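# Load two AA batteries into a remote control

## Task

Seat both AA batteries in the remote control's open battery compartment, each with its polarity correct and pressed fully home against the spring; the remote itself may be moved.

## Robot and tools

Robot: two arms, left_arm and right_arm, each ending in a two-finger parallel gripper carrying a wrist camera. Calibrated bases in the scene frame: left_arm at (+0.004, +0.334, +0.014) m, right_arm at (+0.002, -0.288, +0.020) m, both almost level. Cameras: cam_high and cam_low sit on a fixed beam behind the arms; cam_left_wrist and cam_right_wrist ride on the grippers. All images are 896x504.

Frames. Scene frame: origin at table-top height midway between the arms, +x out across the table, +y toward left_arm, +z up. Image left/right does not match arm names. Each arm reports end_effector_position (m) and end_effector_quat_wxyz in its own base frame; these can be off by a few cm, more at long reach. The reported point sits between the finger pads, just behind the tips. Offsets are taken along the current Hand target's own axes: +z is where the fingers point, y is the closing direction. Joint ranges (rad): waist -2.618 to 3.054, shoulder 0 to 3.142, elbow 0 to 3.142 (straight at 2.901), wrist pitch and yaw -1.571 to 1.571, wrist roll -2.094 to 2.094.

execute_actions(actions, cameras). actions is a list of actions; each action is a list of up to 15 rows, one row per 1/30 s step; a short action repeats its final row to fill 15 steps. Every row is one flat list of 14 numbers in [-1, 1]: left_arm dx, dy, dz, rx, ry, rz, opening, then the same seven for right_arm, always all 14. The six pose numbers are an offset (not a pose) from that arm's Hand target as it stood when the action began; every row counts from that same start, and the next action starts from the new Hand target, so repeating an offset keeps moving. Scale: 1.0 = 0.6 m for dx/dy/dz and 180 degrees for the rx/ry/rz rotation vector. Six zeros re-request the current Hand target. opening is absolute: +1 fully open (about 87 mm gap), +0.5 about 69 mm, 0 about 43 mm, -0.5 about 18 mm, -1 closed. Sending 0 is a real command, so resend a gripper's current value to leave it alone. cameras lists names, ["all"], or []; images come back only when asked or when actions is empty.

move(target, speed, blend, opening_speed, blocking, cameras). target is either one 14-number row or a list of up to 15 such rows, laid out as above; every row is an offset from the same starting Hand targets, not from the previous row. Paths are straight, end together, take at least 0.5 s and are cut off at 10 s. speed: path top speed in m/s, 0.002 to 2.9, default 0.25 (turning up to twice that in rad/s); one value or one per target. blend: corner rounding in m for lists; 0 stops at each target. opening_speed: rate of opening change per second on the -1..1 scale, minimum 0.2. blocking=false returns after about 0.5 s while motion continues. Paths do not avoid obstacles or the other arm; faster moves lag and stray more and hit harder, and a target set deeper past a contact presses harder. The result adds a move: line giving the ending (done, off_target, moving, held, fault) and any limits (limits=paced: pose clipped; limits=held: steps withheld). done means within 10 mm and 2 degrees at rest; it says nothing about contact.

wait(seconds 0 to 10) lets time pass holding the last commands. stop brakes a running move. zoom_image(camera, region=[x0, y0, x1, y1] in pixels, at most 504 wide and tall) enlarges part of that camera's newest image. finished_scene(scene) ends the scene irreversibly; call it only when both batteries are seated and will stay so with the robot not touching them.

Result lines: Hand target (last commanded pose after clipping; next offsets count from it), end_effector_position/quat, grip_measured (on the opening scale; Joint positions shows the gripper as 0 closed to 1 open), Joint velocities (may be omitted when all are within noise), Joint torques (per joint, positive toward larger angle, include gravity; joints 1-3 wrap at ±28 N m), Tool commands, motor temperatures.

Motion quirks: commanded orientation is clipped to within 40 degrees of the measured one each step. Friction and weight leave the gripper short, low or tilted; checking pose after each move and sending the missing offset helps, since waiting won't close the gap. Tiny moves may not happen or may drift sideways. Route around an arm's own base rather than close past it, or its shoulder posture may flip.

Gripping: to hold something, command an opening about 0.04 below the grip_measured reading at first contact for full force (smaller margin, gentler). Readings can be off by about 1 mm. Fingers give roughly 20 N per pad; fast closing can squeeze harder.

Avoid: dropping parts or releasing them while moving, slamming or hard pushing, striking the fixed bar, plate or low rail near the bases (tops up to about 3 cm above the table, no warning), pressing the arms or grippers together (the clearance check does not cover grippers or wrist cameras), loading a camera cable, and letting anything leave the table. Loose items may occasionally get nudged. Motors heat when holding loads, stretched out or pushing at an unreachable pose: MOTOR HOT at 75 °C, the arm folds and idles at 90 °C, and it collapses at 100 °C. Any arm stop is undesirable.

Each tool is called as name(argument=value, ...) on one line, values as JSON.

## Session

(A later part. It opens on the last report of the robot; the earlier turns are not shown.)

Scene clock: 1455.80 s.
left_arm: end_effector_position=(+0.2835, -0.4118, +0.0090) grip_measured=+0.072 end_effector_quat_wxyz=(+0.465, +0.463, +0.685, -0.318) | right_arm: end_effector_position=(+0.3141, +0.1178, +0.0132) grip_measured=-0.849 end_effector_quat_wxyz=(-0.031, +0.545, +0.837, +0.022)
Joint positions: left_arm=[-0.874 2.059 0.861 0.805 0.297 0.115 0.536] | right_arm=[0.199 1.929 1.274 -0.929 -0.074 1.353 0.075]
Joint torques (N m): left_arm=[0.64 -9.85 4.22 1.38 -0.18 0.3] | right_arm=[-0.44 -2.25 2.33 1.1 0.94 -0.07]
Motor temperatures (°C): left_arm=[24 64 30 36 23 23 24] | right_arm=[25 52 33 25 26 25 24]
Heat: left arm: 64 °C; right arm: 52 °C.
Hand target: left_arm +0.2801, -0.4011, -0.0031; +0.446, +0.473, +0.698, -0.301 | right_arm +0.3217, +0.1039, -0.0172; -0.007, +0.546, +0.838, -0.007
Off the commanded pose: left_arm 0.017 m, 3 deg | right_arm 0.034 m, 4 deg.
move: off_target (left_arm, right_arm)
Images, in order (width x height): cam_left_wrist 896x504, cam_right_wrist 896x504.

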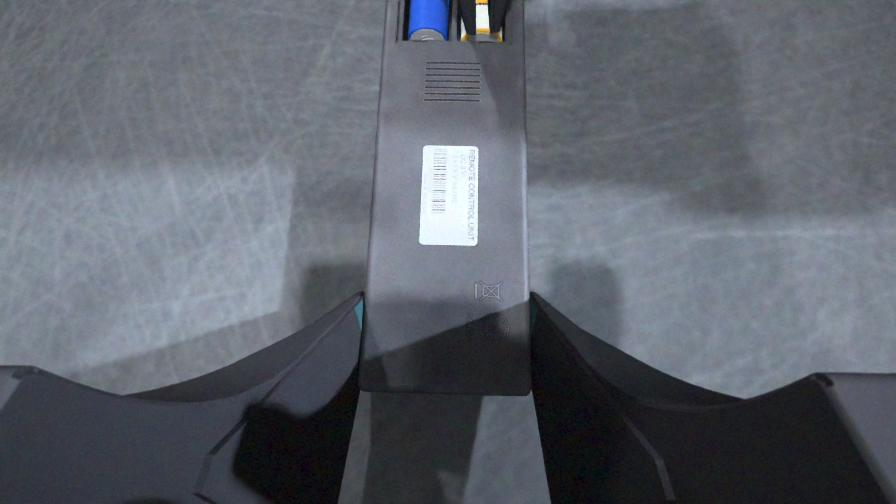

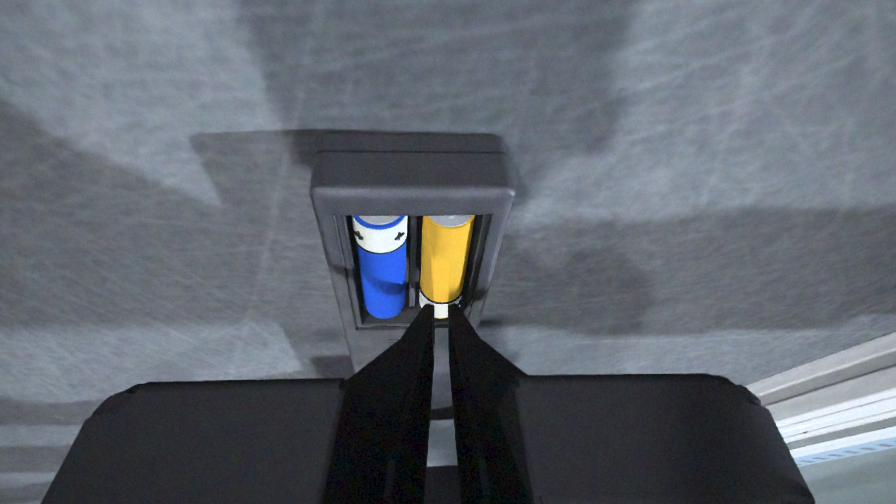

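move(target=[[0,0,0,0,0,0,0.02,0.012,0,-0.04,0,0,0,-0.85],[0,0,0,0,0,0,0.02,0.02,0,-0.15,0,0,0,-0.85]], speed=0.08, cameras=["cam_right_wrist","cam_left_wrist"])

zoom_image(camera="cam_left_wrist", region=[390, 0, 530, 60])

zoom_image(camera="cam_right_wrist", region=[320, 80, 500, 280])

Scene clock: 1466.37 s.
left_arm: end_effector_position=(+0.2836, -0.4118, +0.0090) grip_measured=+0.072 end_effector_quat_wxyz=(+0.465, +0.463, +0.684, -0.317) | right_arm: end_effector_position=(+0.3137, +0.1137, +0.0562) grip_measured=-0.850 end_effector_quat_wxyz=(-0.026, +0.544, +0.838, -0.019)
Joint positions: left_arm=[-0.874 2.059 0.861 0.805 0.297 0.117 0.536] | right_arm=[0.22 1.917 1.447 -1.165 -0.01 1.37 0.075]
Joint torques (N m): left_arm=[0.64 -9.88 4.18 1.4 -0.18 0.28] | right_arm=[0.8 -10.71 6.09 0.02 0.22 0.14]
Motor temperatures (°C): left_arm=[24 64 30 36 23 23 24] | right_arm=[25 50 32 26 26 25 24]
Heat: left arm: 64 °C; right arm: 50 °C.
Hand target: left_arm +0.2801, -0.4011, -0.0031; +0.446, +0.473, +0.698, -0.301 | right_arm +0.3186, +0.1151, +0.0729; -0.007, +0.546, +0.837, -0.007
Off the commanded pose: left_arm 0.017 m, 3 deg | right_arm 0.017 m, 3 deg.
move: off_target (left_arm, right_arm)
Images, in order (width x height): cam_left_wrist 896x504, cam_right_wrist 896x504.

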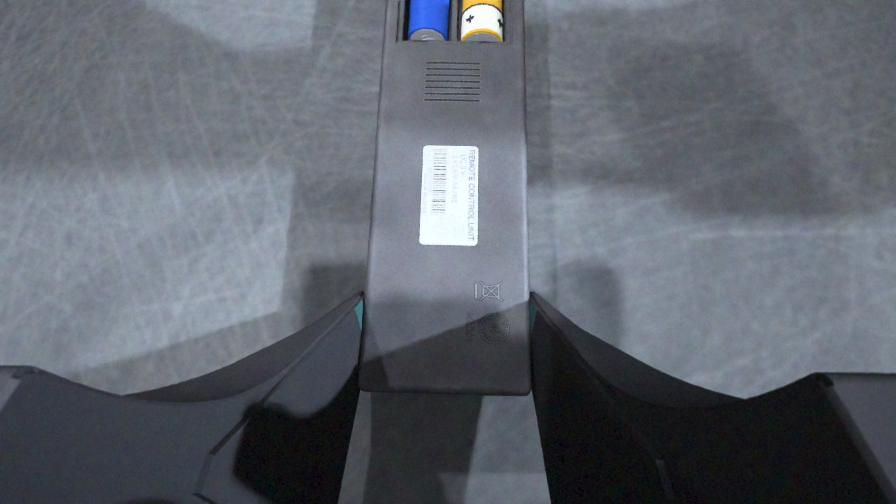

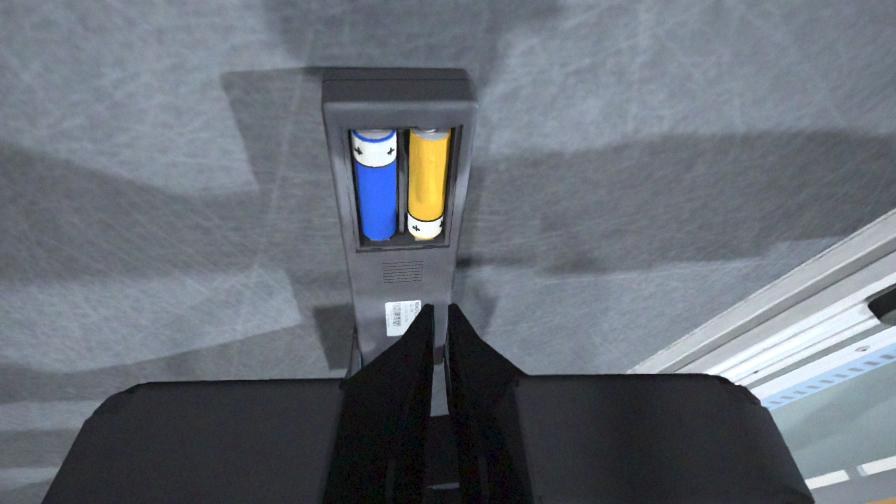

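Scaled by 3.600 from the camera's 896x504 image, which has a finer 1280x720 frame.

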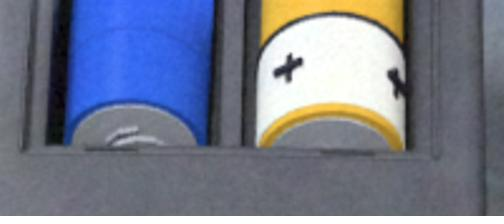

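Scaled by 2.520 from the camera's 896x504 image, which has a finer 1280x720 frame.

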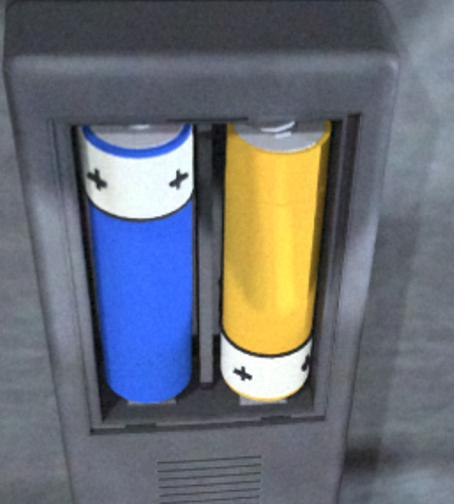

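move(target=[[0,0,0,0,0,0,0.02,-0.064,0.024,0.0,0,0,0,-0.85],[0,0,0,0,0,0,0.02,-0.064,0.024,0.068,0,0,0,-0.85]], speed=0.1, cameras=["cam_right_wrist"])

zoom_image(camera="cam_right_wrist", region=[320, 200, 570, 450])

Scene clock: 1477.63 s.
left_arm: end_effector_position=(+0.2836, -0.4118, +0.0090) grip_measured=+0.072 end_effector_quat_wxyz=(+0.465, +0.463, +0.684, -0.317) | right_arm: end_effector_position=(+0.3463, +0.0873, +0.0370) grip_measured=-0.850 end_effector_quat_wxyz=(-0.007, +0.550, +0.835, -0.002)
Joint positions: left_arm=[-0.874 2.059 0.861 0.805 0.297 0.117 0.536] | right_arm=[0.132 1.986 1.469 -1.066 -0.006 1.296 0.075]
Joint torques (N m): left_arm=[0.68 -9.84 4.22 1.4 -0.18 0.29] | right_arm=[0.14 -6.74 4.37 0.36 0.21 -0.1]
Motor temperatures (°C): left_arm=[24 64 30 36 23 23 24] | right_arm=[25 50 33 25 26 25 24]
Heat: left arm: 64 °C; right arm: 50 °C.
Hand target: left_arm +0.2801, -0.4011, -0.0031; +0.446, +0.473, +0.698, -0.301 | right_arm +0.3465, +0.0856, +0.0315; -0.007, +0.546, +0.837, -0.007
Off the commanded pose: left_arm 0.017 m, 3 deg | right_arm 0.006 m, 1 deg.
move: off_target (left_arm)
Images, in order (width x height): cam_right_wrist 896x504.

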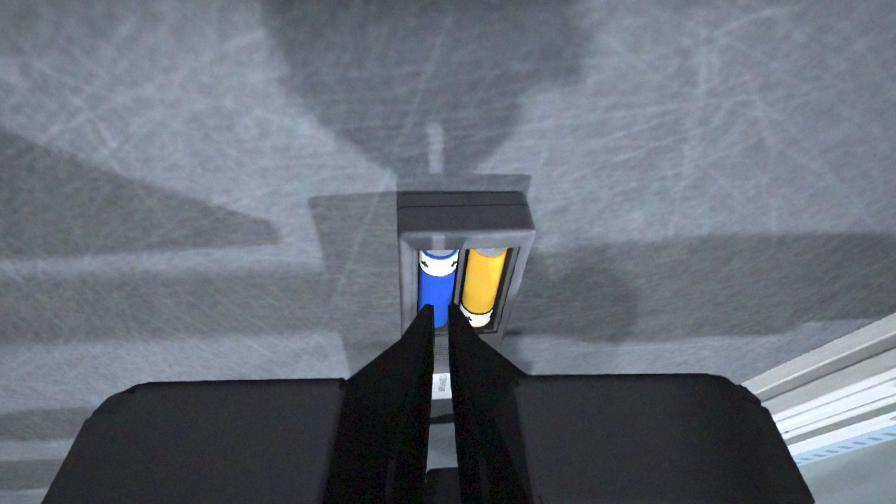

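Scaled by 2.016 from the camera's 896x504 image, which has a finer 1280x720 frame.

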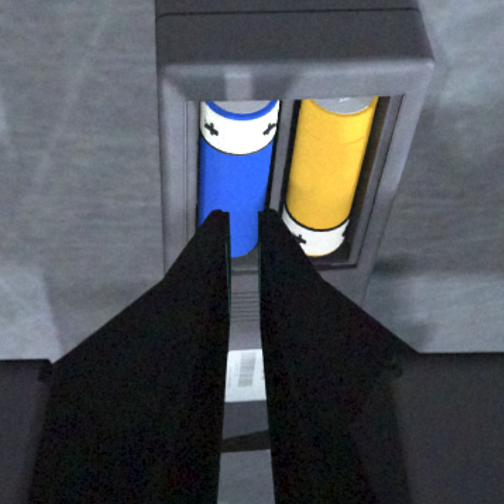

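move(target=[[0,0,0,0,0,0,0.02,-0.003,0.002,0.03,0,0,0,-0.85]], speed=0.08, cameras=["cam_right_wrist"])

zoom_image(camera="cam_right_wrist", region=[320, 200, 570, 450])

Scene clock: 1484.00 s.
left_arm: end_effector_position=(+0.2836, -0.4118, +0.0090) grip_measured=+0.072 end_effector_quat_wxyz=(+0.465, +0.463, +0.684, -0.317) | right_arm: end_effector_position=(+0.3483, +0.0876, +0.0202) grip_measured=-0.850 end_effector_quat_wxyz=(-0.005, +0.548, +0.836, +0.000)
Joint positions: left_arm=[-0.874 2.059 0.861 0.805 0.297 0.117 0.536] | right_arm=[0.132 2.01 1.434 -1.004 -0.006 1.292 0.075]
Joint torques (N m): left_arm=[0.64 -9.83 4.18 1.39 -0.18 0.27] | right_arm=[-0.24 -6.61 4.18 0.36 0.21 -0.1]
Motor temperatures (°C): left_arm=[24 64 30 36 23 23 24] | right_arm=[25 50 33 25 26 25 24]
Heat: left arm: 64 °C; right arm: 50 °C.
Hand target: left_arm +0.2801, -0.4011, -0.0031; +0.446, +0.473, +0.698, -0.301 | right_arm +0.3479, +0.0843, +0.0135; -0.007, +0.546, +0.837, -0.007
Off the commanded pose: left_arm 0.017 m, 3 deg | right_arm 0.007 m, 1 deg.
move: off_target (left_arm)
Images, in order (width x height): cam_right_wrist 896x504.

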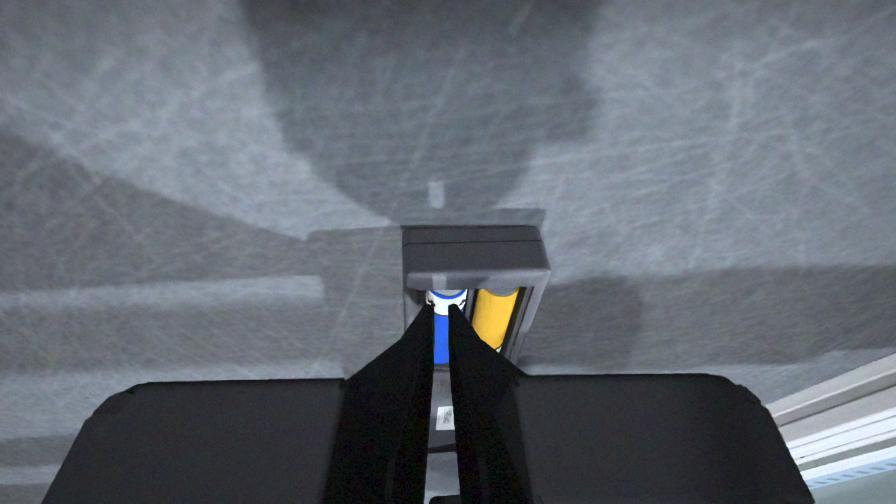

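Scaled by 2.016 from the camera's 896x504 image, which has a finer 1280x720 frame.

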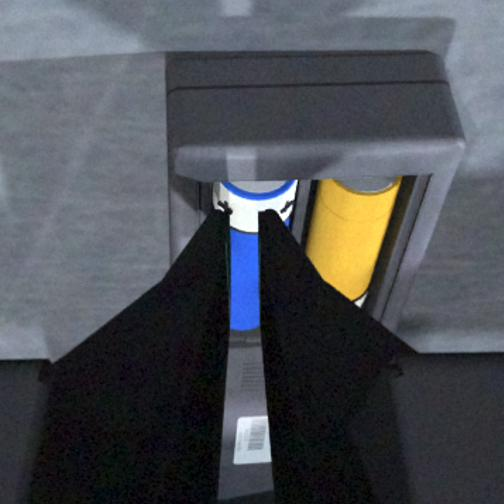

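move(target=[[0,0,0,0,0,0,0.02,0,-0.004,0.01,0,0,0,-0.85],[0,0,0,0,0,0,0.02,0.0,-0.004,0.035,0,0,0,-0.85],[0,0,0,0,0,0,0.02,0.03,-0.004,0.047,0,0,0,-0.85]], speed=0.06, cameras=["cam_right_wrist","cam_left_wrist"])

zoom_image(camera="cam_right_wrist", region=[320, 200, 570, 450])

zoom_image(camera="cam_left_wrist", region=[390, 0, 530, 60])

Scene clock: 1493.47 s.
left_arm: end_effector_position=(+0.2824, -0.4120, +0.0087) grip_measured=+0.072 end_effector_quat_wxyz=(+0.461, +0.457, +0.689, -0.322) | right_arm: end_effector_position=(+0.3455, +0.0890, +0.0136) grip_measured=-0.850 end_effector_quat_wxyz=(+0.008, +0.549, +0.836, +0.002)
Joint positions: left_arm=[-0.874 2.059 0.861 0.803 0.298 0.097 0.536] | right_arm=[0.143 1.987 1.375 -0.944 0.007 1.305 0.075]
Joint torques (N m): left_arm=[0.68 -9.84 4.14 1.42 -0.21 0.47] | right_arm=[3.06 -3.63 0.8 0.98 0.06 0.24]
Motor temperatures (°C): left_arm=[24 64 30 36 23 23 24] | right_arm=[25 49 32 25 26 25 24]
Heat: left arm: 64 °C; right arm: 49 °C.
Hand target: left_arm +0.2801, -0.4011, -0.0032; +0.446, +0.473, +0.698, -0.301 | right_arm +0.3379, +0.0998, -0.0146; -0.007, +0.546, +0.838, -0.007
Off the commanded pose: left_arm 0.016 m, 4 deg | right_arm 0.031 m, 2 deg.
move: off_target (left_arm, right_arm)
Images, in order (width x height): cam_left_wrist 896x504, cam_right_wrist 896x504.

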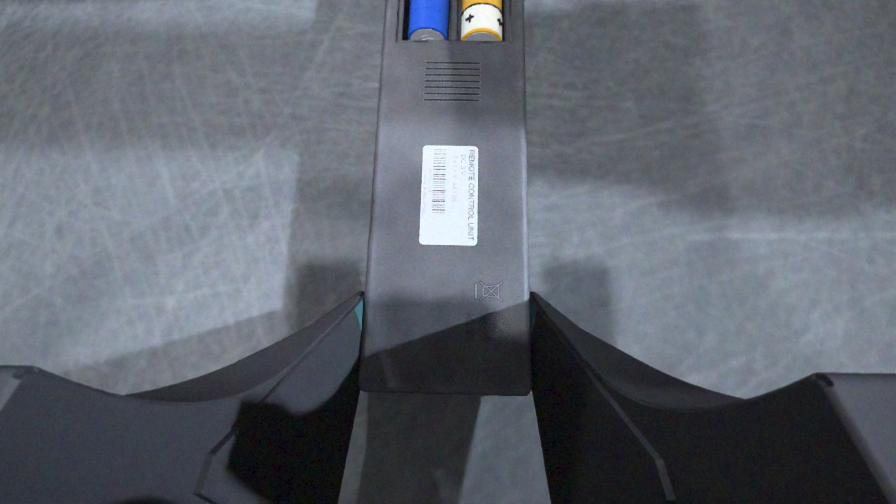

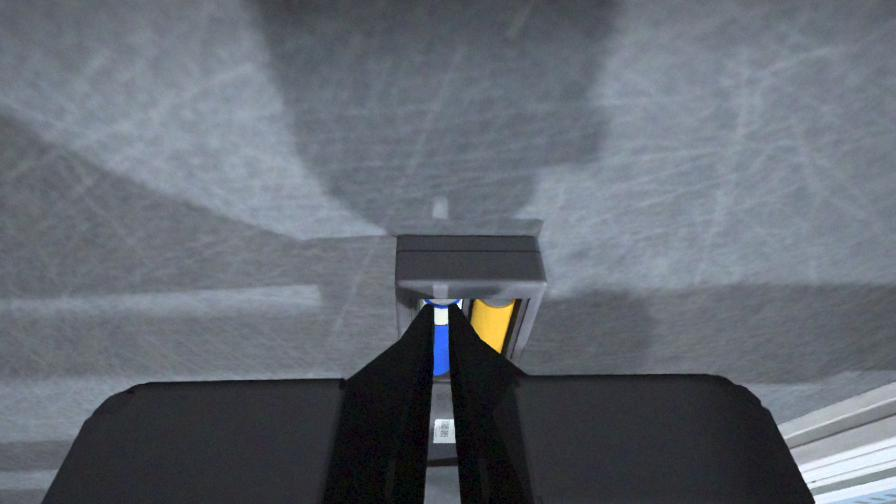

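Scaled by 2.016 from the camera's 896x504 image, which has a finer 1280x720 frame.

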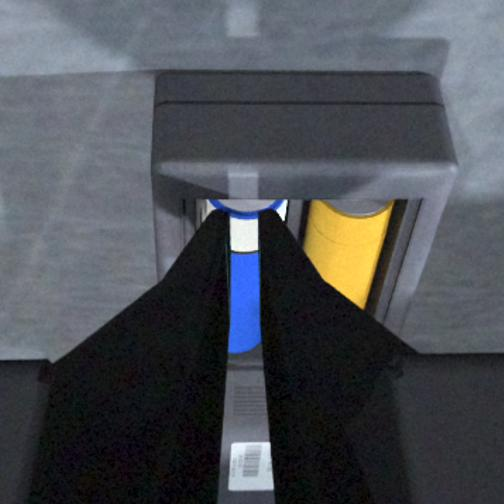

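Scaled by 3.600 from the camera's 896x504 image, which has a finer 1280x720 frame.

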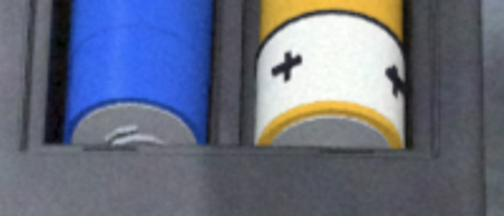

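move(target=[[0,0,0,0,0,0,0.02,-0.015,0,-0.05,0,0,0,-0.85],[0,0,0,0,0,0,0.02,0.035,-0.02,-0.14,0,0,0,-0.85]], speed=0.08, cameras=["cam_right_wrist","cam_left_wrist"])

zoom_image(camera="cam_left_wrist", region=[390, 0, 530, 60])

zoom_image(camera="cam_right_wrist", region=[320, 80, 500, 280])

Scene clock: 1501.53 s.
left_arm: end_effector_position=(+0.2830, -0.4118, +0.0087) grip_measured=+0.072 end_effector_quat_wxyz=(+0.463, +0.462, +0.686, -0.319) | right_arm: end_effector_position=(+0.3155, +0.1105, +0.0527) grip_measured=-0.850 end_effector_quat_wxyz=(-0.020, +0.543, +0.839, -0.025)
Joint positions: left_arm=[-0.874 2.059 0.861 0.803 0.298 0.113 0.536] | right_arm=[0.218 1.924 1.445 -1.155 0.007 1.367 0.075]
Joint torques (N m): left_arm=[0.64 -9.87 4.18 1.41 -0.2 0.32] | right_arm=[0.65 -10.7 6.06 0.02 0.03 0.14]
Motor temperatures (°C): left_arm=[24 64 30 36 23 23 24] | right_arm=[25 49 32 25 26 25 24]
Heat: left arm: 64 °C; right arm: 49 °C.
Hand target: left_arm +0.2801, -0.4011, -0.0032; +0.446, +0.473, +0.698, -0.301 | right_arm +0.3201, +0.1145, +0.0698; -0.007, +0.546, +0.838, -0.007
Off the commanded pose: left_arm 0.016 m, 3 deg | right_arm 0.018 m, 3 deg.
move: off_target (left_arm, right_arm)
Images, in order (width x height): cam_left_wrist 896x504, cam_right_wrist 896x504.

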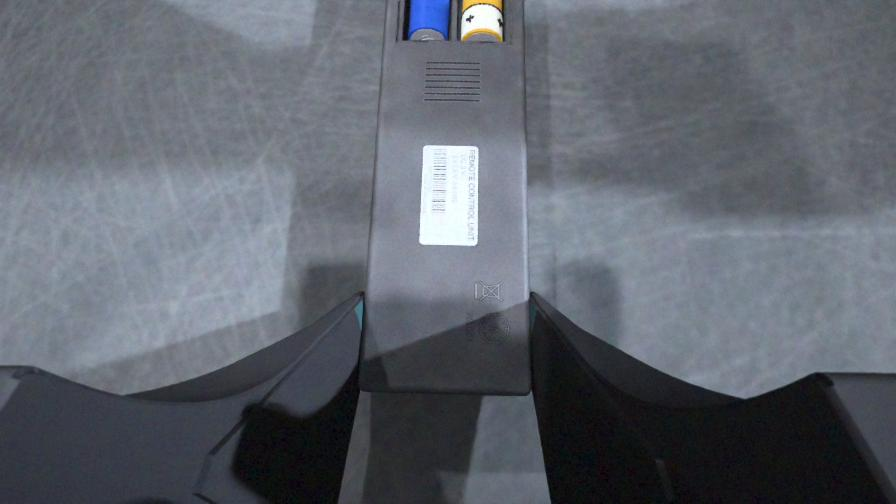

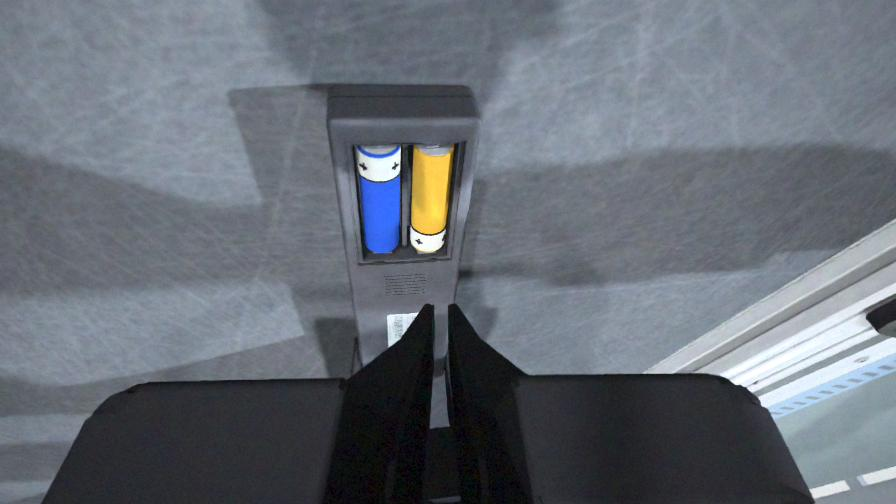

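Scaled by 3.600 from the camera's 896x504 image, which has a finer 1280x720 frame.

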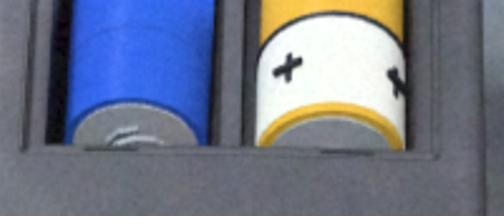

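Scaled by 2.520 from the camera's 896x504 image, which has a finer 1280x720 frame.

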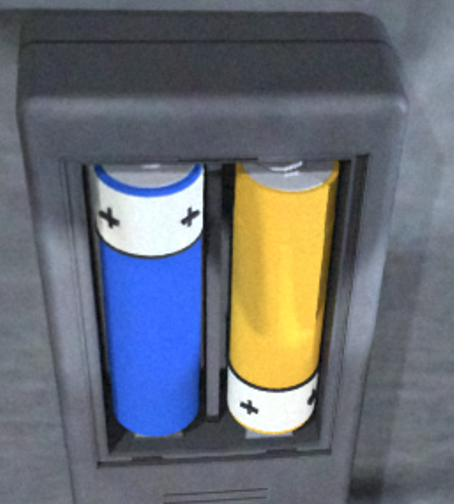

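move(target=[[0,0,0,0,0,0,0.02,0.0,0,-0.03,0,-0.17,0,-0.85]], speed=0.12, cameras=["cam_right_wrist"])

zoom_image(camera="cam_right_wrist", region=[350, 145, 530, 245])

zoom_image(camera="cam_right_wrist", region=[350, 225, 530, 325])

Scene clock: 1510.43 s.
left_arm: end_effector_position=(+0.2830, -0.4118, +0.0087) grip_measured=+0.072 end_effector_quat_wxyz=(+0.463, +0.462, +0.686, -0.319) | right_arm: end_effector_position=(+0.3159, +0.1127, +0.0758) grip_measured=-0.850 end_effector_quat_wxyz=(+0.201, +0.520, +0.814, -0.162)
Joint positions: left_arm=[-0.874 2.059 0.861 0.803 0.298 0.113 0.536] | right_arm=[0.493 1.892 1.485 -1.261 0.514 1.654 0.075]
Joint torques (N m): left_arm=[0.66 -9.83 4.19 1.4 -0.21 0.33] | right_arm=[0.69 -8.85 6.22 -0.06 0.55 0.14]
Motor temperatures (°C): left_arm=[24 64 30 36 23 23 24] | right_arm=[25 50 32 25 26 25 24]
Heat: left arm: 64 °C; right arm: 50 °C.
Hand target: left_arm +0.2801, -0.4011, -0.0032; +0.446, +0.473, +0.698, -0.301 | right_arm +0.3205, +0.1145, +0.0877; +0.214, +0.525, +0.810, -0.151
Off the commanded pose: left_arm 0.016 m, 3 deg | right_arm 0.013 m, 2 deg.
move: off_target (left_arm, right_arm)
Images, in order (width x height): cam_right_wrist 896x504.

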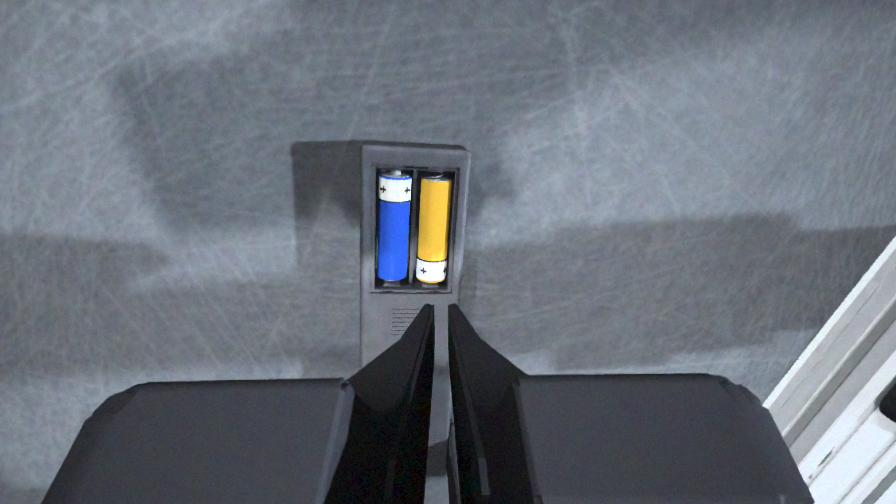

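Scaled by 2.800 from the camera's 896x504 image, which has a finer 1280x720 frame.

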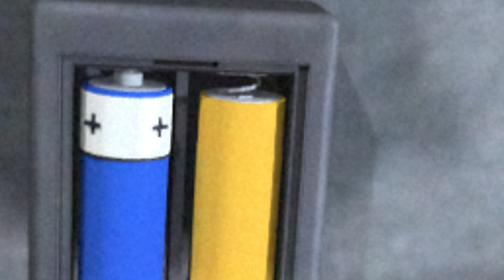

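Scaled by 2.800 from the camera's 896x504 image, which has a finer 1280x720 frame.

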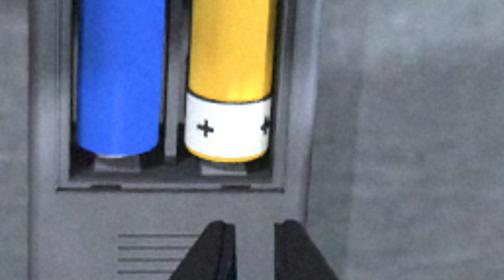

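move(target=[[0,0,0,0,0,0,0.4,0,0,-0.05,0,0,0,-0.85]], speed=0.1, opening_speed=0.3, cameras=["cam_right_wrist","cam_left_wrist"])

zoom_image(camera="cam_left_wrist", region=[390, 0, 530, 60])

zoom_image(camera="cam_right_wrist", region=[350, 125, 500, 285])

Scene clock: 1520.27 s.
left_arm: end_effector_position=(+0.2834, -0.4106, +0.0072) grip_measured=+0.400 end_effector_quat_wxyz=(+0.463, +0.465, +0.686, -0.314) | right_arm: end_effector_position=(+0.3119, +0.1265, +0.1046) grip_measured=-0.850 end_effector_quat_wxyz=(+0.205, +0.521, +0.813, -0.160)
Joint positions: left_arm=[-0.874 2.059 0.86 0.799 0.294 0.123 0.7] | right_arm=[0.536 1.892 1.599 -1.391 0.515 1.704 0.075]
Joint torques (N m): left_arm=[0.65 -9.88 4.29 1.44 -0.17 0.24] | right_arm=[0.8 -8.14 6.2 -0.1 0.5 0.15]
Motor temperatures (°C): left_arm=[24 64 30 36 23 23 24] | right_arm=[25 51 33 25 26 25 24]
Heat: left arm: 64 °C; right arm: 51 °C.
Hand target: left_arm +0.2801, -0.4010, -0.0032; +0.446, +0.473, +0.698, -0.301 | right_arm +0.3148, +0.1287, +0.1136; +0.214, +0.525, +0.810, -0.151
Off the commanded pose: left_arm 0.014 m, 3 deg | right_arm 0.010 m, 2 deg.
move: off_target (left_arm)
Images, in order (width x height): cam_left_wrist 896x504, cam_right_wrist 896x504.

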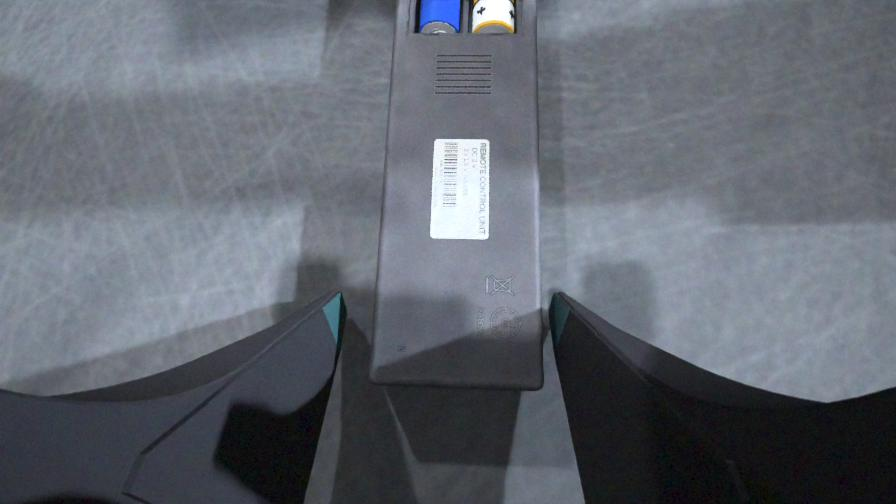

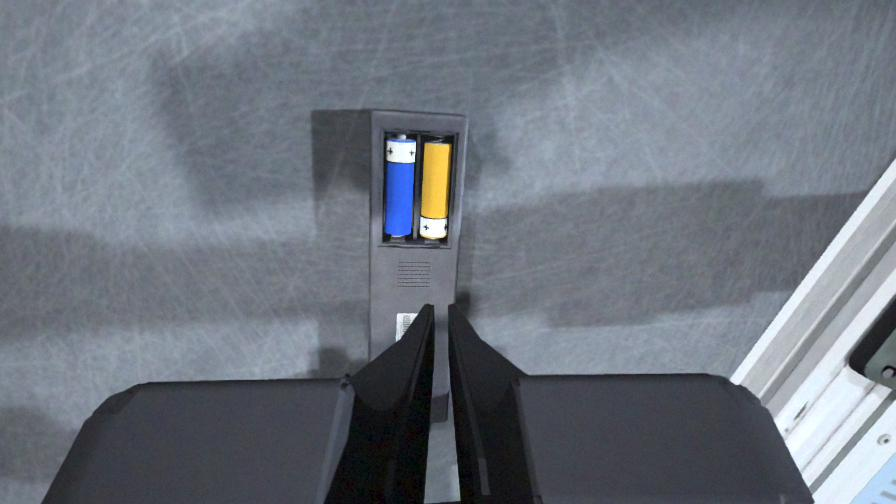

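Scaled by 3.600 from the camera's 896x504 image, which has a finer 1280x720 frame.

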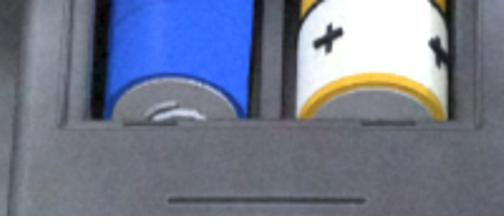

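Scaled by 3.150 from the camera's 896x504 image, which has a finer 1280x720 frame.

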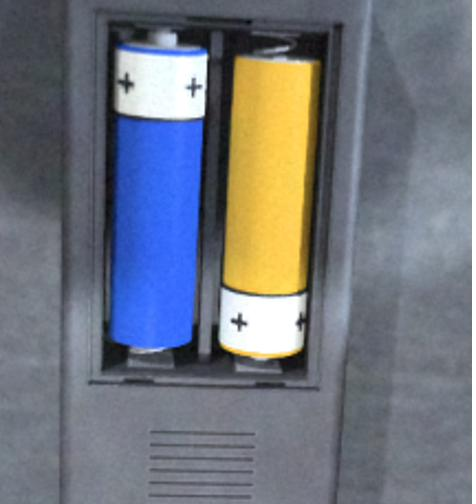

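finished_scene(scene=2)

The scene is finished: the task was done.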